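# Separate the blue block from the red block

## Task

Lift the blue block off the red block it sits on and set it down on the table so that the two blocks end up apart, both resting on the table top.

## Robot and tools

Robot: two arms, left_arm and right_arm, facing each other across a table. left_arm's base is at (-0.020, +0.458, +0.039) m and right_arm's at (-0.020, -0.458, +0.039) m, so left_arm is on the +y side. Arm names do not match image sides. Each arm has a parallel gripper and a wrist camera: cam_left_wrist and cam_right_wrist, both 896x504.

Frame: all reported hand positions, orientations (quat_wxyz), velocities and targets use the scene frame. Its origin is the table centre, +z is up, and the table top is at z = +0.020 m. The fingers point along the gripper's +x axis and close along its y axis. end_effector_position is the point between the fingers, 3 to 4 cm behind the tips; only the last 1.5 cm of each finger's inner face is flat. Reported poses can be off by a few cm, more at long reach.

The 14-number row: every motion argument is one flat row of 14 numbers covering both arms, even if only one moves: dx, dy, dz, rx, ry, rz, opening for left_arm, then the same seven for right_arm. Each number lies in [-1, 1]. dx, dy, dz are an offset along scene axes from that arm's current Hand target (not a pose); 1.0 = 0.6 m. rx, ry, rz are one rotation vector, an offset turning about the Hand target's position; 1.0 = 180 degrees. Opening is absolute, not an offset: +1 fully open (0.080 m), -1 fully closed; empty fingers meet near -0.78. All zeros for an arm's six pose numbers re-commands its Hand target as is. A 0 for opening is a real command (half open), so resend the current opening to leave a gripper alone.

execute_actions(actions, cameras): actions is a list of actions; each action is a list of up to 15 rows, one per 1/30 s step, and a short list repeats its last row to fill 15 steps. Every row in an action counts from the Hand target at that action's start, so repeating an offset in a new action moves further. Empty actions list returns state plus images. cameras: list of names, ["all"], or [].

move(target, speed, blend, opening_speed, grip_force, blocking, cameras): straight-line path to target, which is one 14-number row or a list of up to 15 rows; every row is an offset from the same starting Hand targets, not from the previous row. speed in m/s, 0.002 to 4.3, default 0.25 (turns up to twice that in rad/s), one number or one per target. blend in m rounds corners of a list; 0 stops at each. opening_speed: rate on the -1..+1 scale per second, at least 0.2. grip_force: newtons per finger pad, 8 to 34, one number or one per arm; it persists. blocking=false returns after about 0.5 s while the move continues. Paths last 0.5 to 10 s and do not avoid obstacles or the other arm. Grippers lag and stray more when fast. Avoid paths passing near an arm's own base. The result adds a move: line: done (within 8 mm and 2 degrees), off_target, moving, held, blocked (stopped far from target by something in the way) or fault, plus limits such as paced or held.

wait(seconds): 0 to 10 s, arms hold. stop(): brakes a running move. zoom_image(camera, region): region [x0, y0, x1, y1] in pixels of the latest image, at most 504 wide and high. finished_scene(scene): ends the scene with its number; irreversible, and the blocks must stay separated without the robot.

Control facts: the commanded orientation is clipped to within 32 degrees of the measured one each step. Grippers often settle short or tilted because of friction and weight; check position and orientation after moves and send the remaining gap as an offset. Hand target in results is the last commanded pose that new offsets start from.

Results: grip_measured is the measured opening on the command scale (about ±2 mm error). To grasp, command about 0.08 below the reading at first touch for full force. grip_effort_n is motor effort (negative closes), not pad force. Joint torques and External joint torques estimate loads; "within noise" velocities mean the arm is still. Wrist depth gives a 7x7 grid of distances in mm ahead of each camera; "-" means no value. Camera intrinsics: cam_left_wrist fx=fy=474.565, cx=447.515, cy=253.857; cam_right_wrist fx=fy=457.286, cx=447.257, cy=251.548.

Joint ranges (rad): waist -3.054 to 3.054, shoulder 0 to 3.142, elbow 0 to 2.356, wrist pitch and yaw -1.571 to 1.571, wrist roll -3.142 to 3.142. Contact torque limits (N m): waist 17.8, shoulder 22, elbow 22, wrist pitch 5.8, wrist yaw 5.78, wrist roll 5.42; reaching one stops that arm for 10 s.

Avoid: anything leaving the table, dropping or releasing a moving block, fast impacts, pressing hard into the table or blocks, any contact between the two arms or their cameras, closing one gripper on the other's fingers, strain on camera cables, and huge single-step targets (over-speed fault). Holding loads or stretching out heats motors; MOTOR HOT warns, and 95 °C halts the arm. To stop pressing on something, command the target back past the gripper.

Each tool is called as a command line: name --argument value for each argument, lists and objects as JSON in quotes; but a table of rows of numbers goes row by row, as --pt "numbers of a row", without its own name.

## Session

execute_actions --actions '[]'

Scene clock: 0.00 s.
left_arm: end_effector_position=(-0.1414, +0.2418, +0.3430) grip_measured=+1.000 grip_effort_n=n/a end_effector_quat_wxyz=(+0.506, +0.483, +0.153, -0.698) | right_arm: end_effector_position=(-0.2133, -0.3706, +0.2758) grip_measured=+1.000 grip_effort_n=n/a end_effector_quat_wxyz=(-0.166, -0.190, -0.011, +0.968)
Joint positions: left_arm=[-0.731 1.236 1.565 -1.422 -0.365 -0.087 0.08] | right_arm=[0.432 1.029 0.905 -1.242 -1.181 -1.304 0.08]
Joint velocities: within noise
Joint torques (N m): no reading
External joint torques (N m): no reading
Heat: left arm: hottest wrist yaw 29 °C (+0.0 °C/min); right arm: hottest wrist pitch 29 °C (+0.0 °C/min).
Wrist depth (mm): cam_left_wrist=[593 553 506 463 423 404 1054 / 590 535 484 445 414 385 1080 / 567 513 478 432 401 374 359 / 546 497 456 420 391 364 344 / 517 482 437 406 380 354 333 / 503 - 421 396 375 - 326 / - - 414 385 363 - -] | cam_right_wrist=[- - - - 1037 1050 969 / - - - 234 798 731 755 / 1826 1924 1881 220 643 629 621 / 1703 1680 1669 271 1605 1637 551 / 1392 1448 1348 305 1440 1392 1377 / - - 348 349 364 - 1183 / - 81 309 314 321 83 -]
Hand target: left_arm -0.1412, +0.2417, +0.3447; -0.507, -0.481, -0.152, +0.699 | right_arm -0.2133, -0.3708, +0.2759; -0.166, -0.190, -0.011, +0.968
Tool commands: left_gripper/opening=+1.0 right_gripper/opening=+1.0

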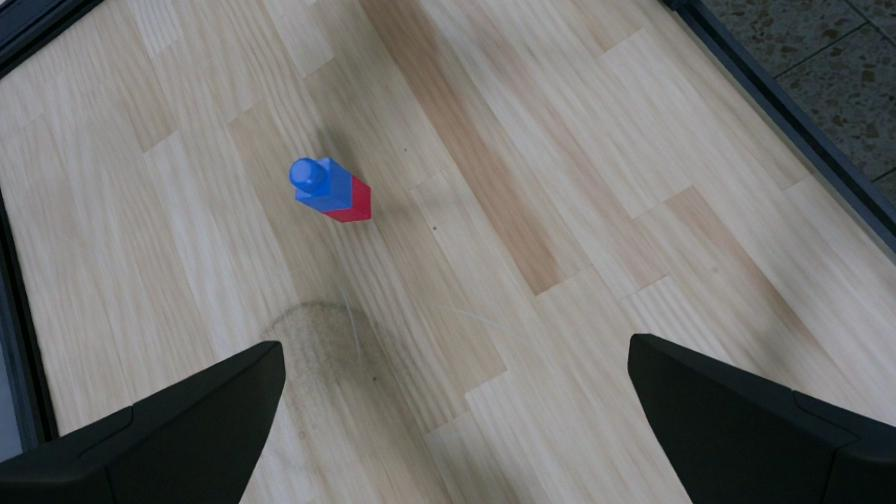

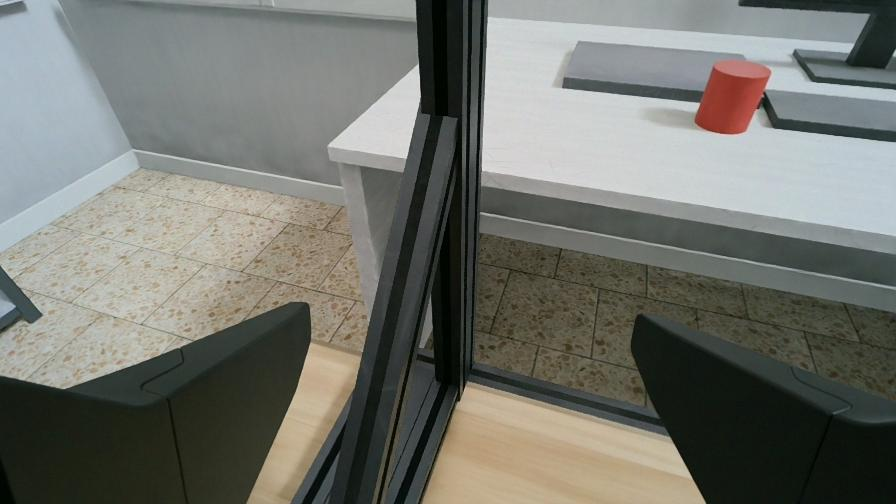

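zoom_image --camera "cam_left_wrist" --region '[230, 100, 430, 260]'

Scaled by 2.520.

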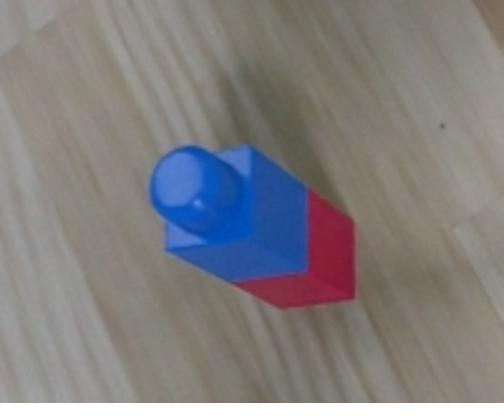

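move --target '[0.245, -0.170, -0.3837, -0.1067, 0.1488, -0.0106, 1.0, 0.150, 0.3917, -0.0765, -0.0842, -0.0981, -0.735, 1.0]' --cameras '["all"]'

Scene clock: 65.80 s.
left_arm: end_effector_position=(+0.0060, +0.1377, +0.1180) grip_measured=+1.000 grip_effort_n=1.2 end_effector_quat_wxyz=(+0.521, +0.217, +0.136, -0.814) | right_arm: end_effector_position=(-0.1232, -0.1385, +0.2278) grip_measured=+1.000 grip_effort_n=-1.6 end_effector_quat_wxyz=(+0.790, -0.187, +0.289, +0.507)
Joint positions: left_arm=[0.381 1.401 0.438 0.27 0.682 0.488 0.08] | right_arm=[0.613 1.406 1.088 -0.718 0.72 0.835 0.08]
Joint torques (N m): left_arm=[0.29 -3.56 5.5 1.7 0.47 0.18] | right_arm=[-0.22 -4.13 9.11 0.97 0.61 0.15]
External joint torques (N m): left_arm=[0.27 0.46 0.2 0.35 0.22 0.18] | right_arm=[-0.25 1.2 2.48 -0.13 0.2 0.14]
Heat: left arm: hottest shoulder 29 °C (+1.0 °C/min); right arm: hottest elbow 33 °C (+5.0 °C/min).
Wrist depth (mm): cam_left_wrist=[367 370 375 392 379 381 350 / 305 306 308 178 312 313 314 / 259 259 261 194 264 265 266 / 225 226 227 222 229 230 230 / 199 200 200 201 202 204 204 / 183 - 176 180 181 - 187 / - - 163 163 164 - -] | cam_right_wrist=[399 413 426 439 457 469 733 / 361 371 380 394 405 419 433 / 329 335 347 343 365 376 388 / 300 308 315 319 332 341 353 / 278 287 292 297 308 312 320 / - - 267 274 279 - 297 / - 81 249 255 259 83 -]
Hand target: left_arm +0.0060, +0.1397, +0.1145; -0.519, -0.218, -0.139, +0.815 | right_arm -0.1234, -0.1357, +0.2300; +0.793, -0.183, +0.289, +0.505
Off the commanded pose: left_arm 0.004 m, 0 deg | right_arm 0.004 m, 1 deg.
move: done

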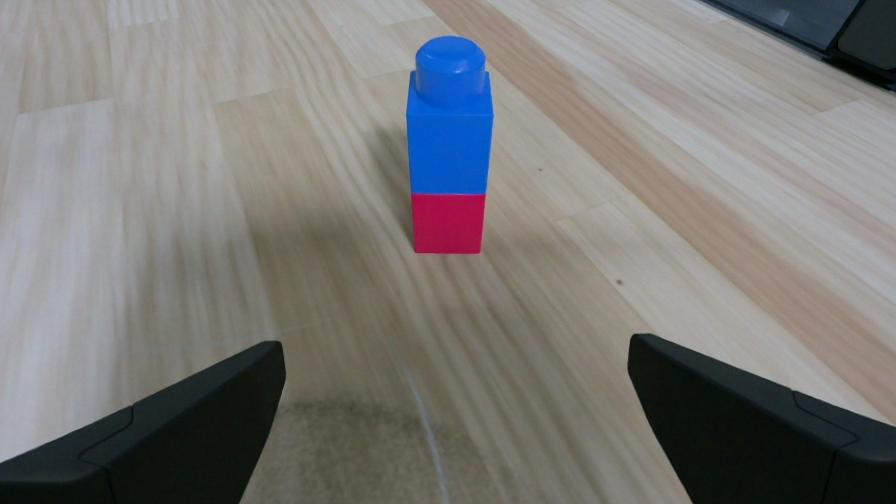

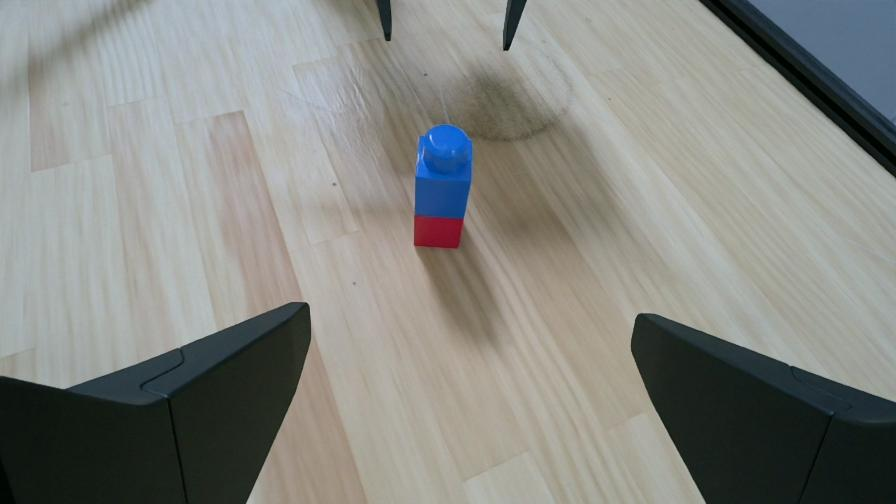

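zoom_image --camera "cam_left_wrist" --region '[560, 300, 896, 504]'

zoom_image --camera "cam_right_wrist" --region '[340, 0, 600, 260]'

Scaled by 1.500.

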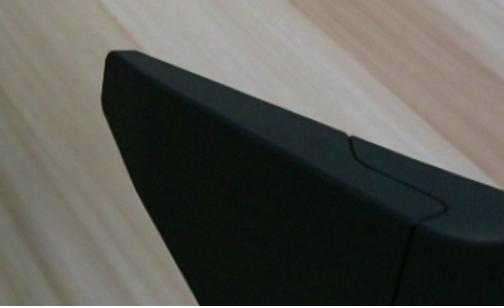

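Scaled by 1.938.

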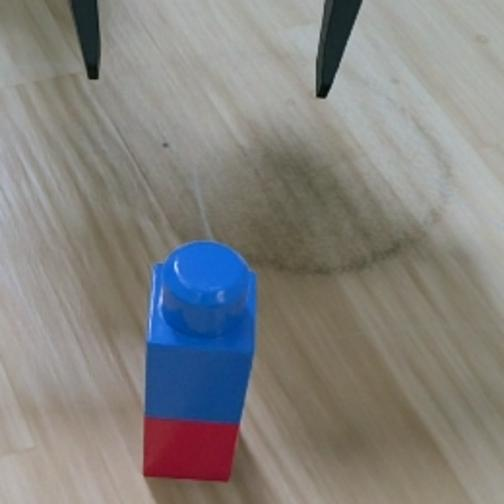

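move --target '[-0.056, -0.1243, -0.071, 0, 0, 0, 1.0, 0, 0, 0, 0, 0, 0, 1.0]' --speed 0.15 --cameras '["all"]'

Scene clock: 102.57 s.
left_arm: end_effector_position=(-0.0274, +0.0697, +0.0700) grip_measured=+1.000 grip_effort_n=1.2 end_effector_quat_wxyz=(+0.518, +0.221, +0.142, -0.814) | right_arm: end_effector_position=(-0.1231, -0.1385, +0.2276) grip_measured=+1.000 grip_effort_n=-1.6 end_effector_quat_wxyz=(+0.790, -0.188, +0.289, +0.507)
Joint positions: left_arm=[0.175 1.817 0.572 0.622 0.52 0.34 0.08] | right_arm=[0.613 1.406 1.088 -0.719 0.72 0.835 0.08]
Joint torques (N m): left_arm=[-0.45 -5.53 6.93 1.83 0.13 -0.18] | right_arm=[-0.33 -4.1 9.05 0.95 0.6 0.12]
External joint torques (N m): left_arm=[-0.43 0.5 2.68 0.4 -0.06 -0.18] | right_arm=[-0.31 1.15 2.51 -0.13 0.19 0.12]
Heat: left arm: hottest wrist pitch 34 °C (+6.0 °C/min); right arm: hottest elbow 35 °C (+3.0 °C/min).
Wrist depth (mm): cam_left_wrist=[252 255 258 - 264 266 267 / 211 213 214 85 219 220 221 / 180 183 178 100 186 187 189 / 158 159 160 110 163 163 164 / 141 141 142 139 143 144 145 / - - 125 128 129 - 133 / - - 116 116 117 - -] | cam_right_wrist=[400 412 314 324 453 466 743 / 361 370 373 394 399 422 430 / 328 336 343 346 364 375 388 / 302 307 315 320 331 342 350 / 278 286 291 297 307 311 320 / - - 267 274 279 - 296 / - 81 249 255 259 83 -]
Hand target: left_arm -0.0276, +0.0652, +0.0718; -0.519, -0.218, -0.139, +0.815 | right_arm -0.1234, -0.1357, +0.2299; +0.793, -0.183, +0.289, +0.504
Off the commanded pose: left_arm 0.005 m, 0 deg | right_arm 0.004 m, 1 deg.
move: done

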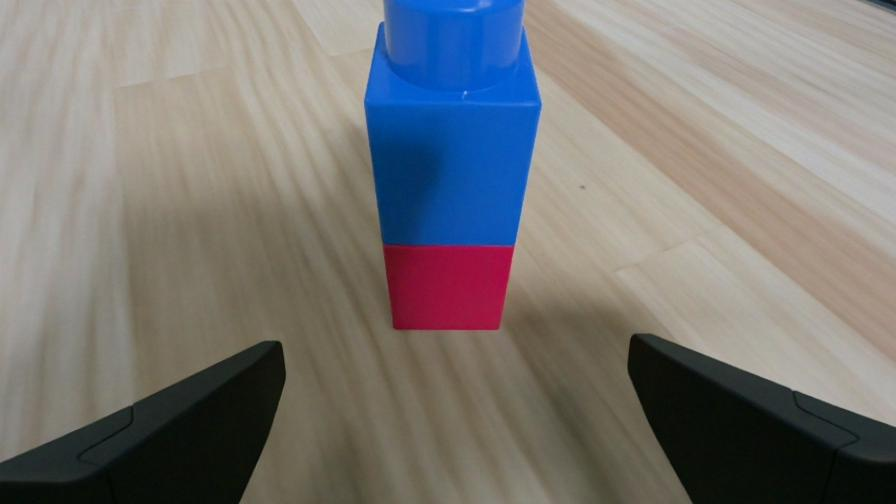

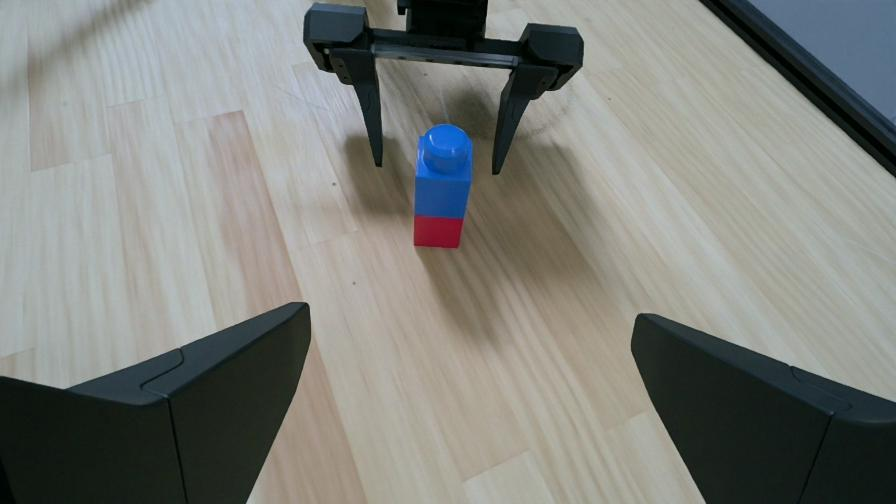

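move --target '[-0.0297, -0.0637, -0.0238, 0, 0, 0, 1.0, 0, 0, 0, 0, 0, 0, 1.0]' --speed 0.1 --cameras '["all"]'

Scene clock: 114.63 s.
left_arm: end_effector_position=(-0.0450, +0.0312, +0.0563) grip_measured=+1.000 grip_effort_n=1.2 end_effector_quat_wxyz=(+0.518, +0.221, +0.141, -0.814) | right_arm: end_effector_position=(-0.1231, -0.1385, +0.2276) grip_measured=+1.000 grip_effort_n=-1.6 end_effector_quat_wxyz=(+0.790, -0.188, +0.289, +0.507)
Joint positions: left_arm=[0.097 1.97 0.709 0.662 0.456 0.291 0.08] | right_arm=[0.613 1.406 1.088 -0.719 0.72 0.835 0.08]
Joint torques (N m): left_arm=[-0.47 -6.62 6.95 1.86 0.1 -0.16] | right_arm=[-0.35 -4.01 9.19 0.95 0.59 0.11]
External joint torques (N m): left_arm=[-0.46 0.38 2.81 0.42 -0.06 -0.16] | right_arm=[-0.37 1.18 2.72 -0.11 0.19 0.11]
Heat: left arm: hottest wrist pitch 33 °C (+4.0 °C/min); right arm: hottest elbow 36 °C (+4.0 °C/min).
Wrist depth (mm): cam_left_wrist=[219 221 - - 231 231 232 / 184 186 - - 191 192 193 / 158 159 - - - 163 164 / 138 139 - - - 143 143 / 123 123 - - 125 126 127 / - - 109 - 113 - 117 / - - 101 100 104 - -] | cam_right_wrist=[399 413 426 241 455 470 778 / 361 370 335 320 392 421 433 / 328 335 340 340 362 377 387 / 303 307 315 320 332 341 352 / 278 286 291 298 307 312 319 / - - 267 274 279 - 296 / - 81 249 255 260 83 -]
Hand target: left_arm -0.0455, +0.0269, +0.0576; -0.519, -0.218, -0.139, +0.815 | right_arm -0.1234, -0.1357, +0.2299; +0.793, -0.183, +0.289, +0.504
Off the commanded pose: left_arm 0.004 m, 0 deg | right_arm 0.004 m, 1 deg.
move: done

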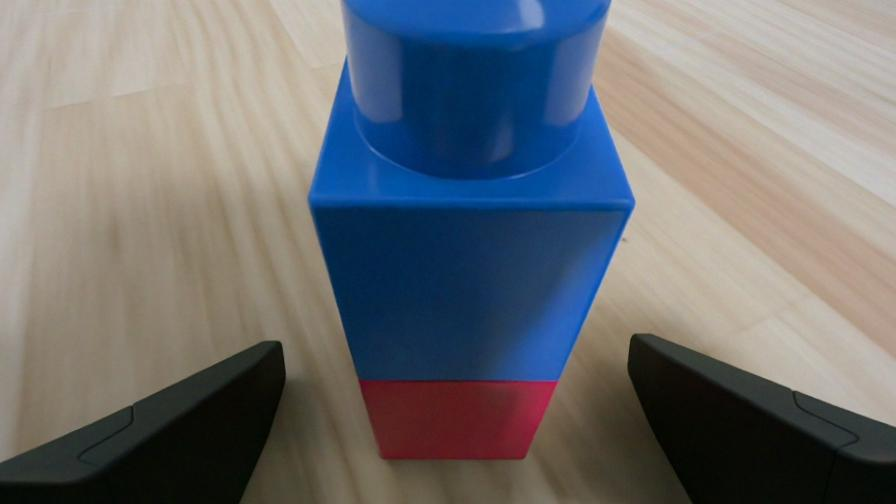

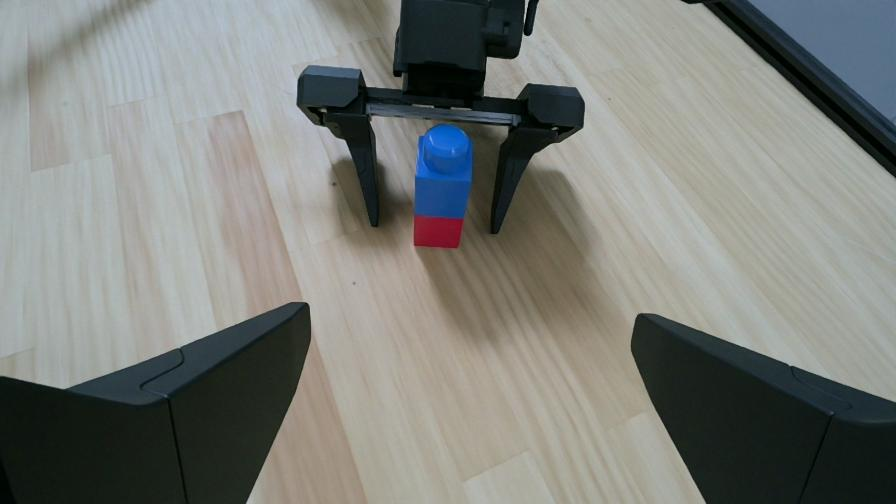

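move --target '[0, 0, 0, 0, 0, 0, -0.3, 0, 0, 0, 0, 0, 0, 1.0]' --opening_speed 0.5 --grip_force '[15, 34]' --cameras '["all"]'

Scene clock: 124.80 s.
left_arm: end_effector_position=(-0.0449, +0.0312, +0.0564) grip_measured=-0.115 grip_effort_n=-44.4 end_effector_quat_wxyz=(+0.518, +0.221, +0.141, -0.814) | right_arm: end_effector_position=(-0.1231, -0.1385, +0.2276) grip_measured=+1.000 grip_effort_n=-1.2 end_effector_quat_wxyz=(+0.790, -0.188, +0.289, +0.507)
Joint positions: left_arm=[0.097 1.97 0.709 0.663 0.456 0.291 0.03] | right_arm=[0.613 1.406 1.088 -0.719 0.72 0.835 0.08]
Joint torques (N m): left_arm=[-0.41 -6.6 6.83 1.84 0.1 -0.16] | right_arm=[-0.27 -4.01 9.03 0.95 0.55 0.14]
External joint torques (N m): left_arm=[-0.36 0.42 2.65 0.39 -0.06 -0.16] | right_arm=[-0.26 1.16 2.57 -0.11 0.15 0.14]
Heat: left arm: hottest wrist pitch 33 °C (+4.0 °C/min); right arm: hottest elbow 36 °C (+3.0 °C/min).
Wrist depth (mm): cam_left_wrist=[220 222 - - - 231 232 / 184 186 - - - 192 193 / 158 159 - - - 164 164 / 138 138 - - - 142 143 / 123 123 - - 125 126 127 / 111 111 - - - 115 116 / - - - 100 - - -] | cam_right_wrist=[403 413 428 240 454 471 757 / 361 372 342 315 394 420 426 / 328 336 346 304 367 377 386 / 301 308 314 320 332 339 352 / 278 287 291 298 308 312 320 / - - 266 274 279 - 296 / - 81 249 255 260 83 -]
Hand target: left_arm -0.0455, +0.0270, +0.0576; -0.519, -0.218, -0.139, +0.815 | right_arm -0.1234, -0.1357, +0.2299; +0.793, -0.183, +0.289, +0.504
Off the commanded pose: left_arm 0.004 m, 0 deg | right_arm 0.004 m, 1 deg.
grip_force (N): 15, 34
move: done

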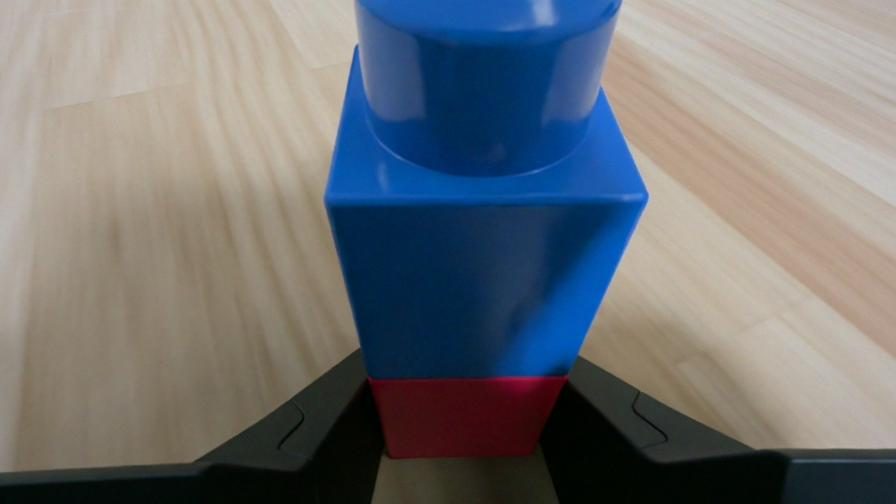

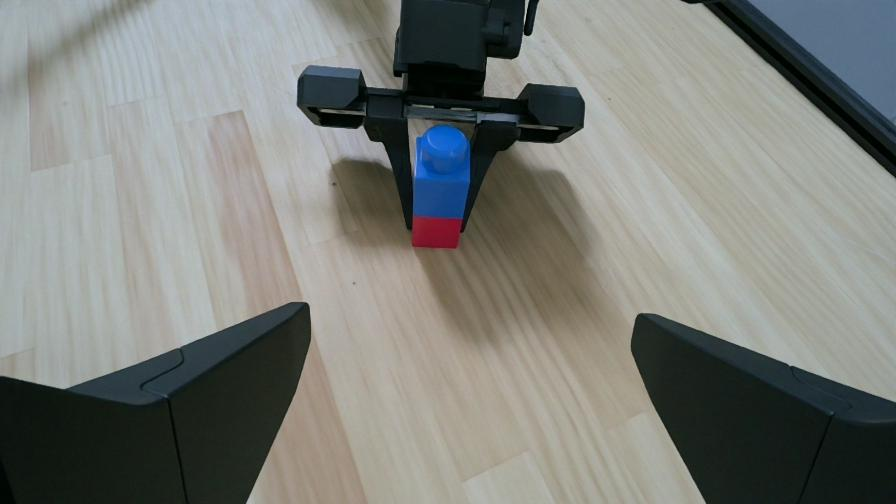

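zoom_image --camera "cam_right_wrist" --region '[340, 100, 540, 270]'

Scaled by 2.520.

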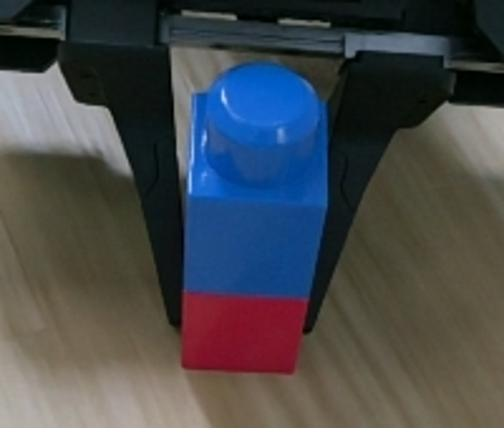

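move --target '[0, 0, 0, 0, 0, 0, -0.3, 0.0718, 0.1412, -0.1283, 0.0073, 0.0157, 0.0134, 1.0]' --speed 0.12 --cameras '["all"]'

Scene clock: 178.40 s.
left_arm: end_effector_position=(-0.0449, +0.0312, +0.0564) grip_measured=-0.115 grip_effort_n=-44.4 end_effector_quat_wxyz=(+0.518, +0.221, +0.141, -0.814) | right_arm: end_effector_position=(-0.0810, -0.0493, +0.1608) grip_measured=+1.000 grip_effort_n=-1.2 end_effector_quat_wxyz=(+0.778, -0.158, +0.296, +0.531)
Joint positions: left_arm=[0.097 1.97 0.709 0.663 0.456 0.291 0.03] | right_arm=[0.325 1.634 0.977 -0.143 0.503 0.547 0.08]
Joint torques (N m): left_arm=[-0.41 -6.6 6.83 1.83 0.1 -0.16] | right_arm=[-0.02 -5.81 6.01 1.48 0.02 -0.17]
External joint torques (N m): left_arm=[-0.42 0.4 2.65 0.38 -0.05 -0.16] | right_arm=[-0.03 1.12 -0.43 0.08 -0.23 -0.16]
Heat: left arm: hottest shoulder 33 °C (+2.0 °C/min); right arm: hottest elbow 37 °C (+1.0 °C/min).
Wrist depth (mm): cam_left_wrist=[220 222 - - - 232 232 / 184 186 - - - 192 192 / 158 159 - - - 164 164 / 138 139 - - - 142 144 / 123 123 - - 125 126 127 / 111 111 - - - 115 116 / - - - 100 - - -] | cam_right_wrist=[336 337 338 132 141 342 343 / 298 299 194 186 302 303 303 / 268 269 240 211 205 267 273 / 243 243 244 153 241 246 247 / 223 227 224 198 225 225 226 / - - 203 207 207 - 208 / - 81 191 191 192 83 -]
Hand target: left_arm -0.0455, +0.0270, +0.0576; -0.519, -0.218, -0.139, +0.815 | right_arm -0.0803, -0.0510, +0.1530; +0.777, -0.168, +0.299, +0.529
Off the commanded pose: left_arm 0.004 m, 0 deg | right_arm 0.008 m, 1 deg.
grip_force (N): 15, 34
move: done

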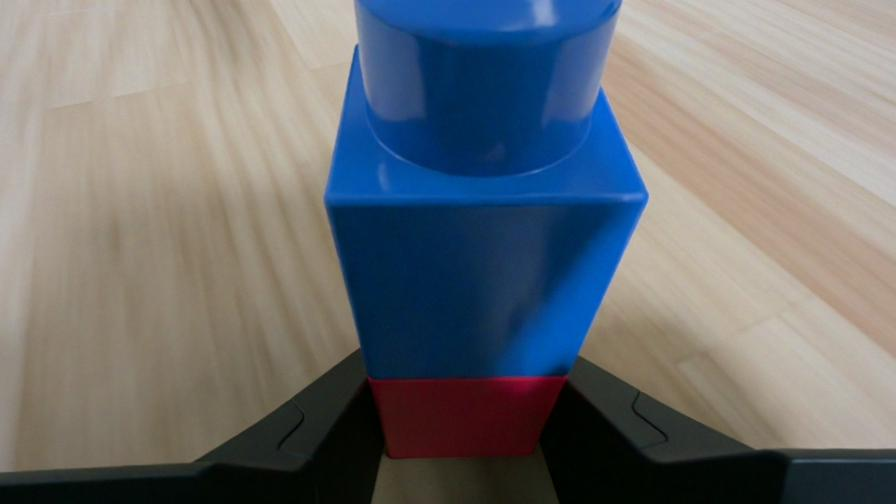

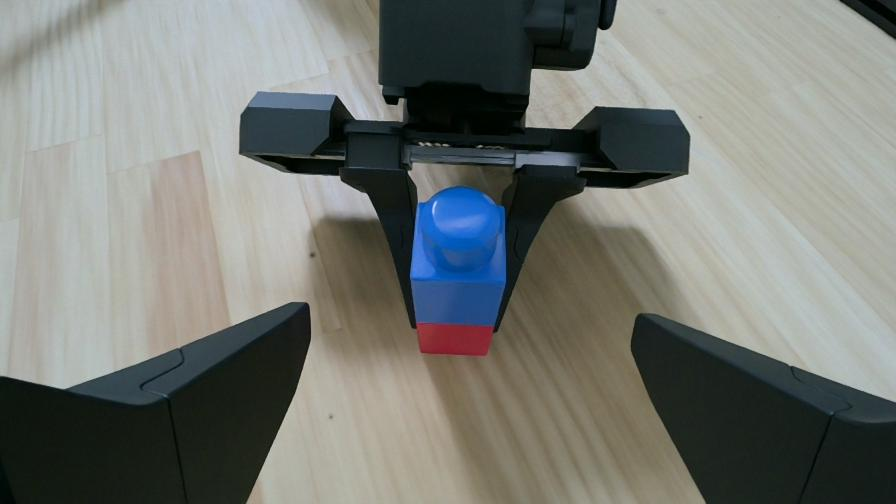

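zoom_image --camera "cam_right_wrist" --region '[380, 170, 540, 370]'

Scaled by 2.520.

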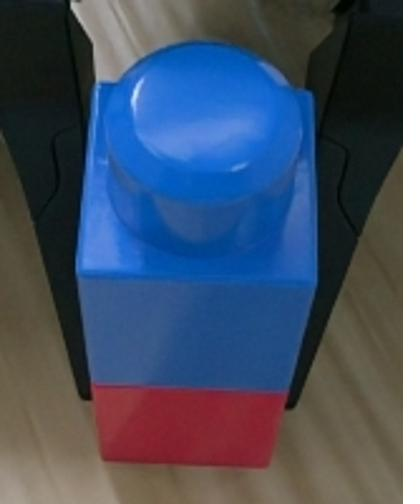

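move --target '[0, 0, 0, 0, 0, 0, -0.3, 0.029, 0.0788, -0.0817, 0, 0, 0, 1.0]' --speed 0.08 --cameras '["all"]'

Scene clock: 198.00 s.
left_arm: end_effector_position=(-0.0449, +0.0312, +0.0564) grip_measured=-0.115 grip_effort_n=-44.4 end_effector_quat_wxyz=(+0.518, +0.221, +0.141, -0.814) | right_arm: end_effector_position=(-0.0622, -0.0072, +0.1048) grip_measured=+1.000 grip_effort_n=-1.6 end_effector_quat_wxyz=(+0.778, -0.168, +0.299, +0.527)
Joint positions: left_arm=[0.097 1.97 0.709 0.663 0.456 0.291 0.03] | right_arm=[0.236 1.87 1.015 0.067 0.441 0.476 0.08]
Joint torques (N m): left_arm=[-0.42 -6.6 6.83 1.84 0.11 -0.15] | right_arm=[-0.18 -7.2 8.2 1.46 0.01 -0.12]
External joint torques (N m): left_arm=[-0.36 0.43 2.62 0.37 -0.06 -0.15] | right_arm=[-0.2 1.07 2.22 0.03 -0.21 -0.12]
Heat: left arm: hottest elbow 34 °C (+2.0 °C/min); right arm: hottest elbow 37 °C (+0.0 °C/min).
Wrist depth (mm): cam_left_wrist=[- 86 - - - - 232 / - - - - - - 192 / - - - - - - 164 / - - - - - 139 143 / 123 123 - - 126 126 127 / 111 111 - - - 115 116 / - - - 100 - - -] | cam_right_wrist=[235 119 228 113 233 247 249 / 202 112 121 138 137 112 213 / 191 188 119 199 128 190 196 / 173 175 173 70 172 179 181 / 160 163 101 75 163 165 166 / - - 147 116 151 - 153 / - 81 139 142 140 87 -]
Hand target: left_arm -0.0455, +0.0270, +0.0576; -0.519, -0.218, -0.139, +0.815 | right_arm -0.0628, -0.0037, +0.1039; +0.777, -0.168, +0.299, +0.529
Off the commanded pose: left_arm 0.004 m, 0 deg | right_arm 0.004 m, 0 deg.
grip_force (N): 15, 34
move: done

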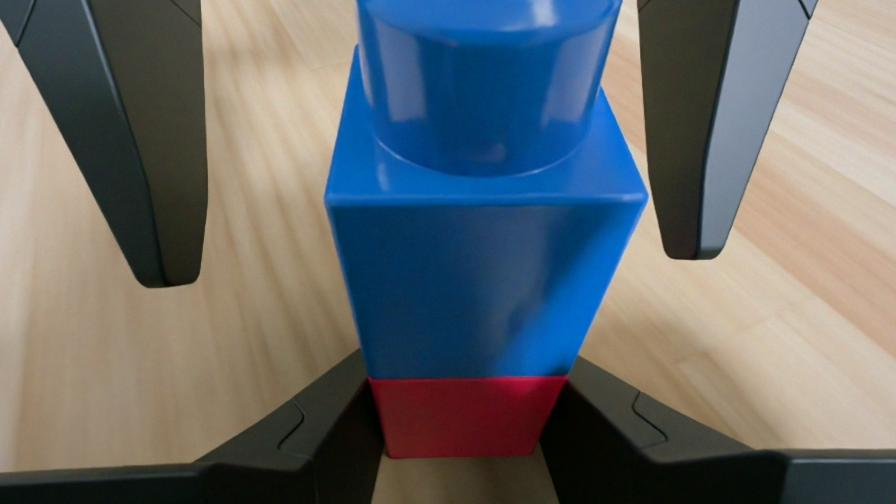

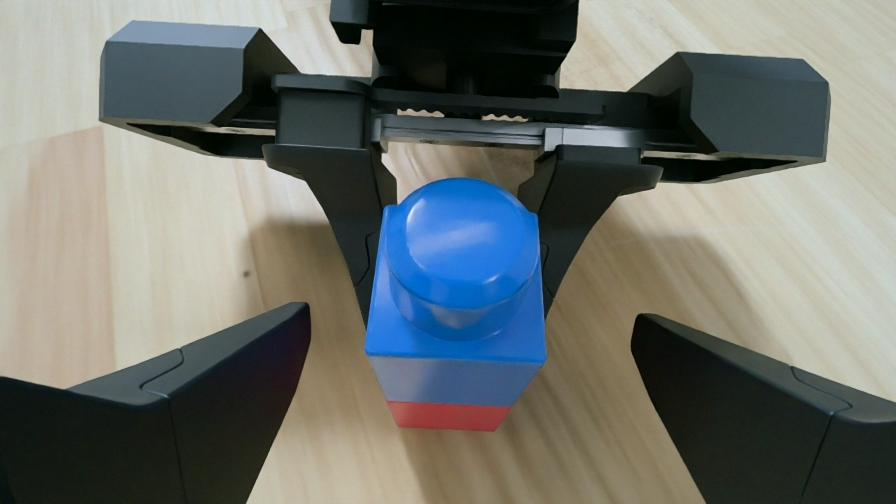

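zoom_image --camera "cam_left_wrist" --region '[100, 100, 400, 320]'

zoom_image --camera "cam_left_wrist" --region '[540, 100, 840, 320]'

zoom_image --camera "cam_right_wrist" --region '[330, 170, 580, 450]'

Scaled by 1.680.

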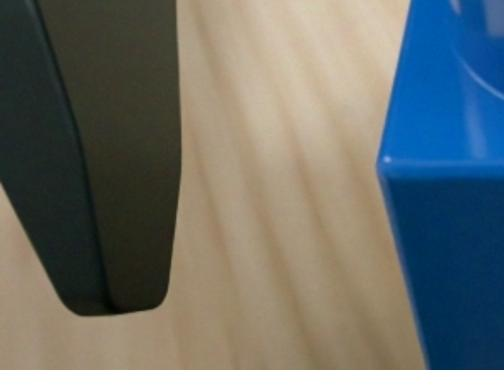

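Scaled by 1.680.

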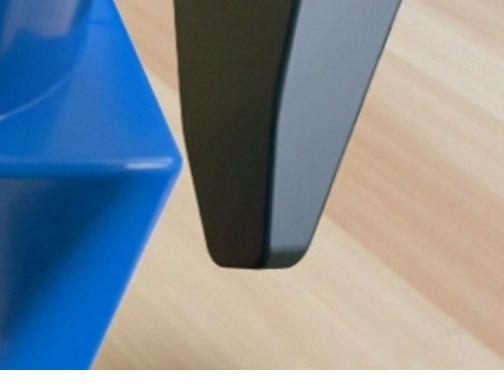

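Scaled by 1.800.

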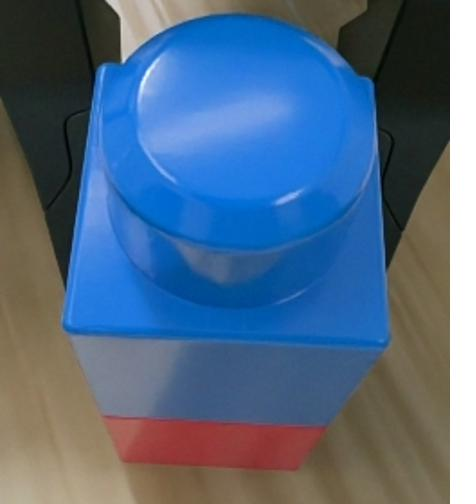

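move --target '[0, 0, 0, 0, 0, 0, -0.3, -0.0067, 0.0087, 0.001, 0, 0, -0.0083, 1.0]' --speed 0.05 --cameras '["all"]'

Scene clock: 237.77 s.
left_arm: end_effector_position=(-0.0449, +0.0312, +0.0564) grip_measured=-0.115 grip_effort_n=-44.4 end_effector_quat_wxyz=(+0.518, +0.221, +0.141, -0.814) | right_arm: end_effector_position=(-0.0658, -0.0012, +0.1058) grip_measured=+1.000 grip_effort_n=-1.2 end_effector_quat_wxyz=(+0.782, -0.164, +0.301, +0.520)
Joint positions: left_arm=[0.097 1.97 0.709 0.663 0.456 0.291 0.03] | right_arm=[0.246 1.894 1.055 0.041 0.46 0.5 0.08]
Joint torques (N m): left_arm=[-0.41 -6.59 6.83 1.84 0.11 -0.16] | right_arm=[0.2 -7.34 8.25 1.24 0.39 0.08]
External joint torques (N m): left_arm=[-0.4 0.38 2.67 0.39 -0.05 -0.16] | right_arm=[0.16 1.18 2.23 -0.18 0.15 0.08]
Heat: left arm: hottest shoulder 34 °C (+1.0 °C/min); right arm: hottest elbow 38 °C (+1.0 °C/min).
Wrist depth (mm): cam_left_wrist=[- - - - - - - / - - - - - 83 193 / - - - - - - 164 / - - - - - - 143 / 123 123 - - 125 126 127 / 111 111 - - - 115 116 / - - - 100 - - -] | cam_right_wrist=[237 239 234 111 234 248 251 / 207 109 119 134 136 115 214 / 192 188 119 192 127 167 196 / 174 175 173 71 128 180 182 / 161 164 163 - 130 165 167 / - - 148 98 147 - 154 / - 81 139 140 141 87 -]
Hand target: left_arm -0.0455, +0.0270, +0.0576; -0.519, -0.218, -0.139, +0.815 | right_arm -0.0669, +0.0015, +0.1045; +0.784, -0.164, +0.301, +0.518
Off the commanded pose: left_arm 0.004 m, 0 deg | right_arm 0.003 m, 0 deg.
grip_force (N): 15, 34
move: done

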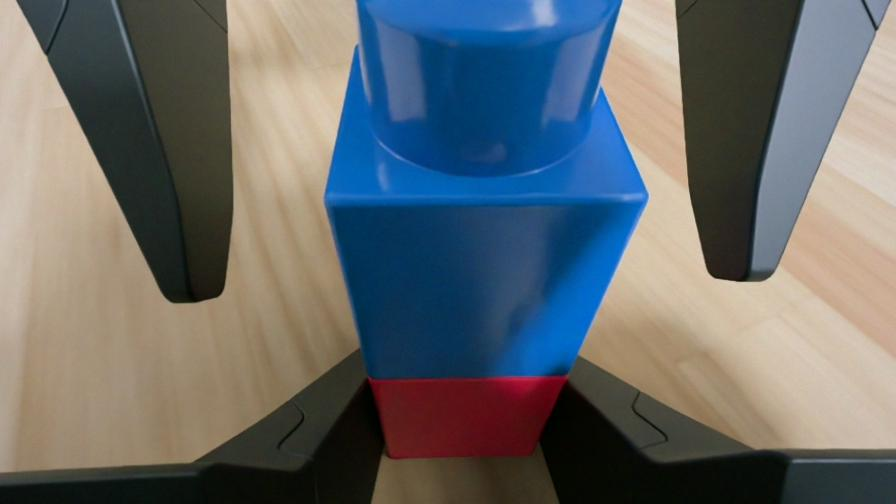

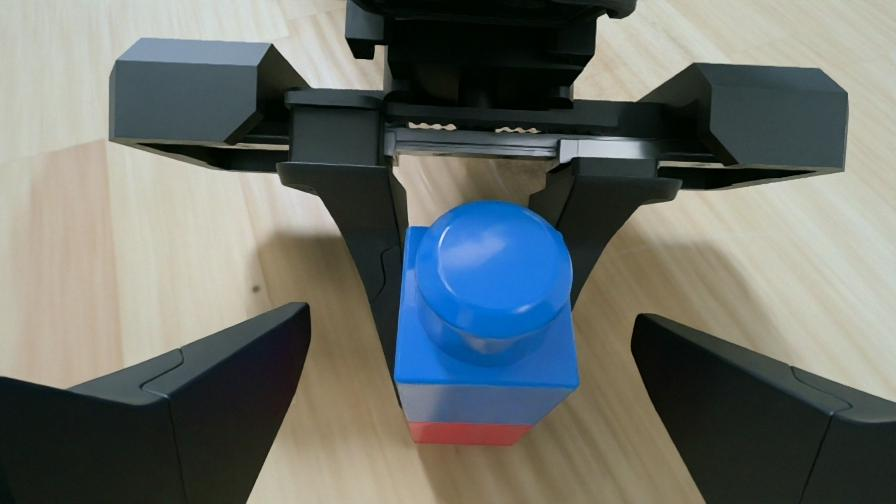

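move --target '[0, 0, 0, 0, 0, 0, -0.3, 0, 0, 0, 0, 0, 0, -0.3]' --opening_speed 0.5 --grip_force '[20, 15]' --cameras '["all"]'

Scene clock: 245.10 s.
left_arm: end_effector_position=(-0.0449, +0.0312, +0.0564) grip_measured=-0.115 grip_effort_n=-54.7 end_effector_quat_wxyz=(+0.518, +0.221, +0.141, -0.814) | right_arm: end_effector_position=(-0.0659, -0.0013, +0.1057) grip_measured=-0.082 grip_effort_n=-45.4 end_effector_quat_wxyz=(+0.782, -0.165, +0.301, +0.520)
Joint positions: left_arm=[0.097 1.97 0.709 0.663 0.456 0.291 0.03] | right_arm=[0.247 1.894 1.055 0.04 0.46 0.5 0.031]
Joint torques (N m): left_arm=[-0.42 -6.61 6.84 1.84 0.11 -0.15] | right_arm=[0.17 -7.17 8.25 1.27 0.4 0.13]
External joint torques (N m): left_arm=[-0.42 0.44 2.63 0.38 -0.05 -0.15] | right_arm=[0.11 1.26 2.29 -0.13 0.17 0.14]
Heat: left arm: hottest shoulder 34 °C (+1.0 °C/min); right arm: hottest elbow 39 °C (+2.0 °C/min).
Wrist depth (mm): cam_left_wrist=[220 - - - - 231 232 / 184 184 - - - 192 193 / 158 159 - - - 163 164 / 138 139 - - - 142 143 / 123 123 - - 126 126 127 / 111 111 - - - 115 116 / - - - 100 - - -] | cam_right_wrist=[237 239 235 111 235 249 252 / 207 109 119 134 136 115 213 / 192 188 120 192 127 167 196 / 174 176 174 71 128 181 182 / 161 161 165 - 83 166 167 / - - - 97 81 153 156 / - - - 139 137 - -]
Hand target: left_arm -0.0455, +0.0270, +0.0576; -0.519, -0.218, -0.139, +0.815 | right_arm -0.0669, +0.0014, +0.1045; +0.783, -0.164, +0.301, +0.519
Off the commanded pose: left_arm 0.004 m, 0 deg | right_arm 0.003 m, 0 deg.
grip_force (N): 20, 15
move: done

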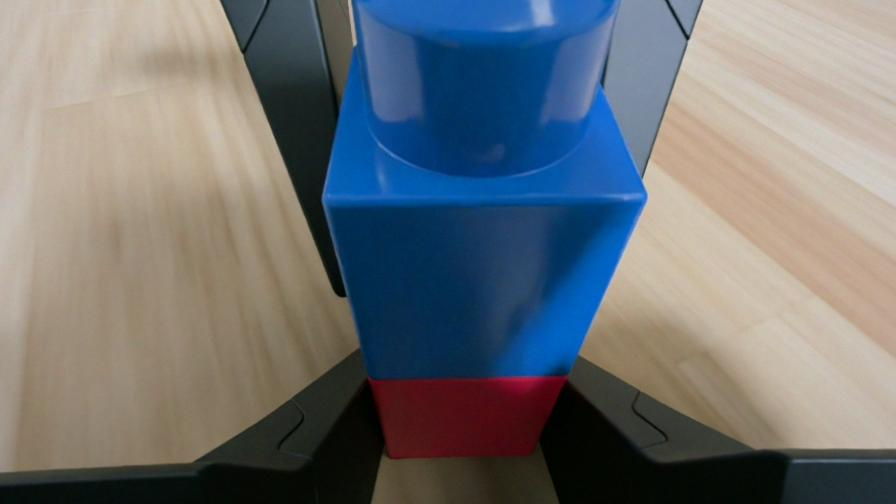

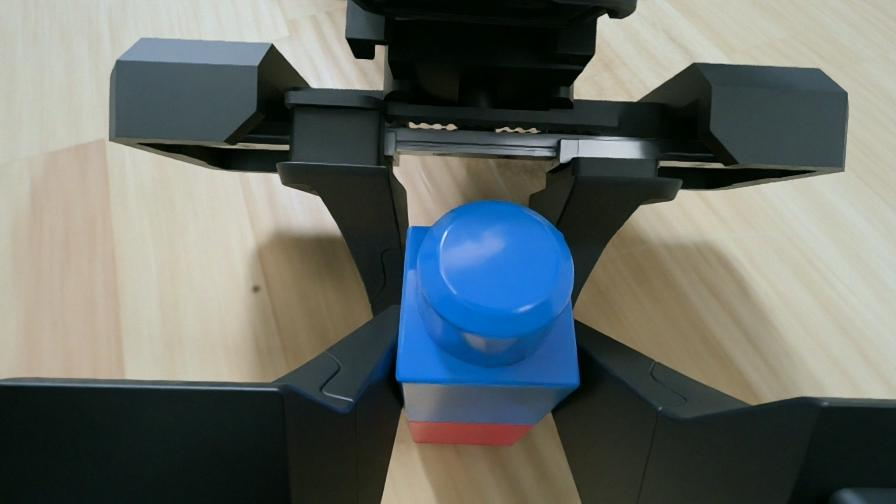

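move --target '[0, 0, 0, 0, 0, 0, -0.35, 0, 0, 0.0167, 0, 0, 0, -0.35]' --speed 0.03 --grip_force '[34, 34]' --cameras '["all"]'

Scene clock: 248.03 s.
left_arm: end_effector_position=(-0.0447, +0.0306, +0.0569) grip_measured=-0.146 grip_effort_n=-83.5 end_effector_quat_wxyz=(+0.518, +0.221, +0.140, -0.814) | right_arm: end_effector_position=(-0.0661, -0.0017, +0.1068) grip_measured=-0.114 grip_effort_n=-83.5 end_effector_quat_wxyz=(+0.781, -0.173, +0.304, +0.517)
Joint positions: left_arm=[0.097 1.97 0.71 0.663 0.455 0.291 0.028] | right_arm=[0.247 1.894 1.073 0.003 0.461 0.5 0.03]
Joint torques (N m): left_arm=[-0.43 -6.61 6.71 1.81 0.14 -0.15] | right_arm=[0.09 -9.81 8.06 1.15 0.37 0.11]
External joint torques (N m): left_arm=[-0.41 0.41 2.52 0.35 -0.02 -0.15] | right_arm=[0.08 -1.35 2.11 -0.22 0.14 0.11]
Heat: left arm: hottest shoulder 34 °C (+1.0 °C/min); right arm: hottest elbow 39 °C (+2.0 °C/min).
Wrist depth (mm): cam_left_wrist=[221 - - - - 233 233 / 185 186 - - - 193 193 / 159 160 - - - 164 165 / 139 140 - - - 143 144 / 124 124 - - 126 126 127 / 111 112 - - - 116 116 / - - - 100 - - -] | cam_right_wrist=[235 237 229 110 232 247 251 / 202 108 118 134 136 115 112 / 191 186 116 192 127 167 198 / 172 173 173 71 128 181 184 / 159 160 164 - 83 167 169 / - - - 98 80 155 158 / - - - 141 138 - -]
Hand target: left_arm -0.0455, +0.0269, +0.0577; -0.519, -0.218, -0.139, +0.815 | right_arm -0.0670, +0.0015, +0.1145; +0.783, -0.164, +0.301, +0.519
Off the commanded pose: left_arm 0.004 m, 0 deg | right_arm 0.008 m, 1 deg.
move: done

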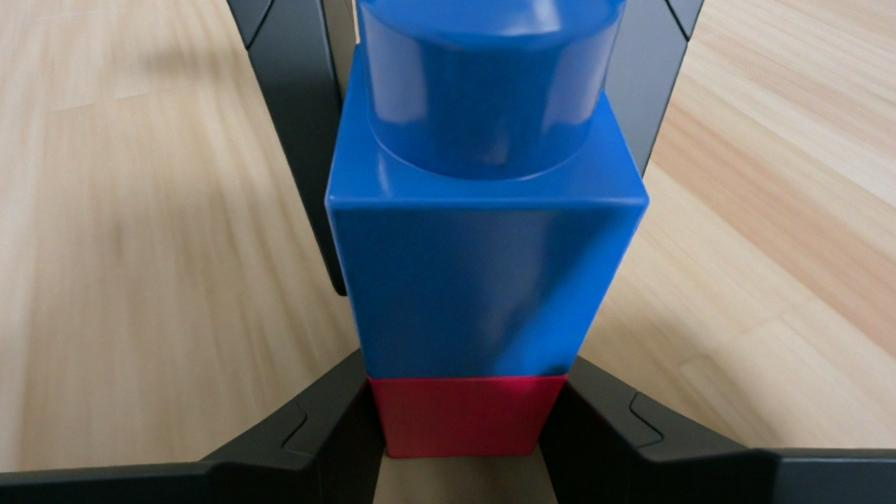

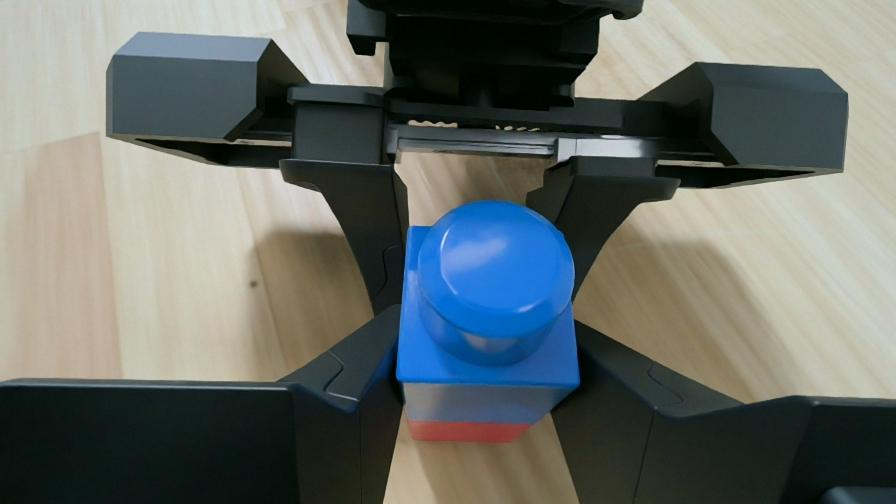

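move --target '[0, 0, 0, 0, 0, 0, -0.35, 0, 0, 0.0167, 0, 0, 0, -0.35]' --speed 0.03 --cameras '["all"]'

Scene clock: 251.70 s.
left_arm: end_effector_position=(-0.0445, +0.0287, +0.0588) grip_measured=-0.146 grip_effort_n=-83.5 end_effector_quat_wxyz=(+0.519, +0.219, +0.137, -0.815) | right_arm: end_effector_position=(-0.0659, -0.0033, +0.1107) grip_measured=-0.114 grip_effort_n=-83.5 end_effector_quat_wxyz=(+0.781, -0.180, +0.306, +0.514)
Joint positions: left_arm=[0.097 1.97 0.715 0.666 0.455 0.291 0.028] | right_arm=[0.248 1.884 1.088 -0.038 0.461 0.5 0.03]
Joint torques (N m): left_arm=[-0.42 -6.62 6.17 1.56 0.15 -0.15] | right_arm=[-0.04 -11.12 8.72 1.28 0.39 0.1]
External joint torques (N m): left_arm=[-0.39 0.46 1.93 0.09 -0.01 -0.16] | right_arm=[-0.01 -2.63 2.62 -0.11 0.14 0.1]
Heat: left arm: hottest shoulder 34 °C (+1.0 °C/min); right arm: hottest elbow 39 °C (+2.0 °C/min).
Wrist depth (mm): cam_left_wrist=[233 - - - - 241 240 / 194 194 - - - 198 199 / 165 165 - - - 169 169 / 144 144 - - - 147 147 / 128 128 - - 129 130 130 / 117 115 - - - 118 117 / - - - 103 - - -] | cam_right_wrist=[231 234 229 110 111 250 256 / 201 107 118 134 136 115 219 / 189 187 117 194 127 167 202 / 173 175 175 71 128 185 188 / 160 162 166 - 83 171 173 / - - - 98 80 159 162 / - - - 143 141 - -]
Hand target: left_arm -0.0455, +0.0270, +0.0576; -0.519, -0.218, -0.139, +0.815 | right_arm -0.0670, +0.0015, +0.1247; +0.783, -0.164, +0.301, +0.519
Off the commanded pose: left_arm 0.002 m, 0 deg | right_arm 0.015 m, 2 deg.
move: off_target (right_arm)

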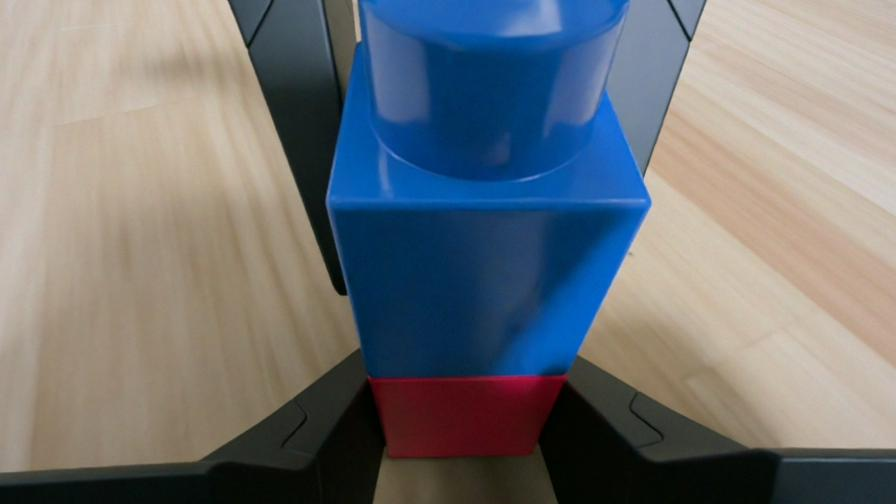

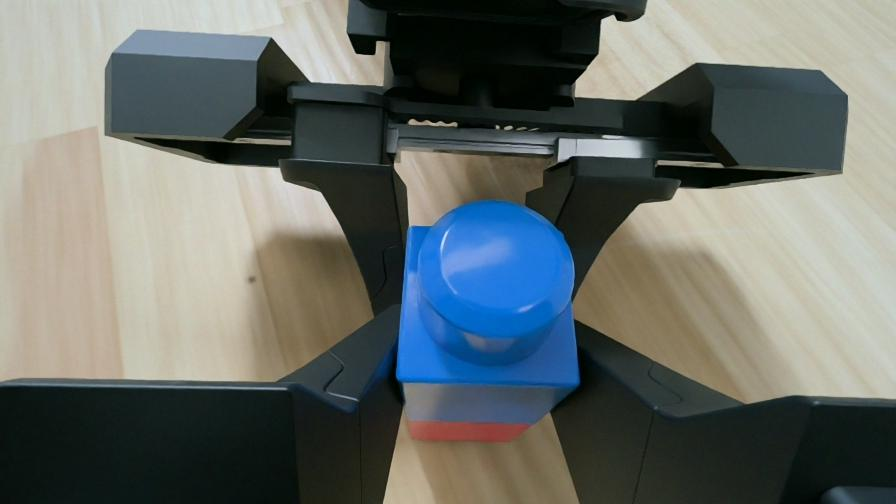

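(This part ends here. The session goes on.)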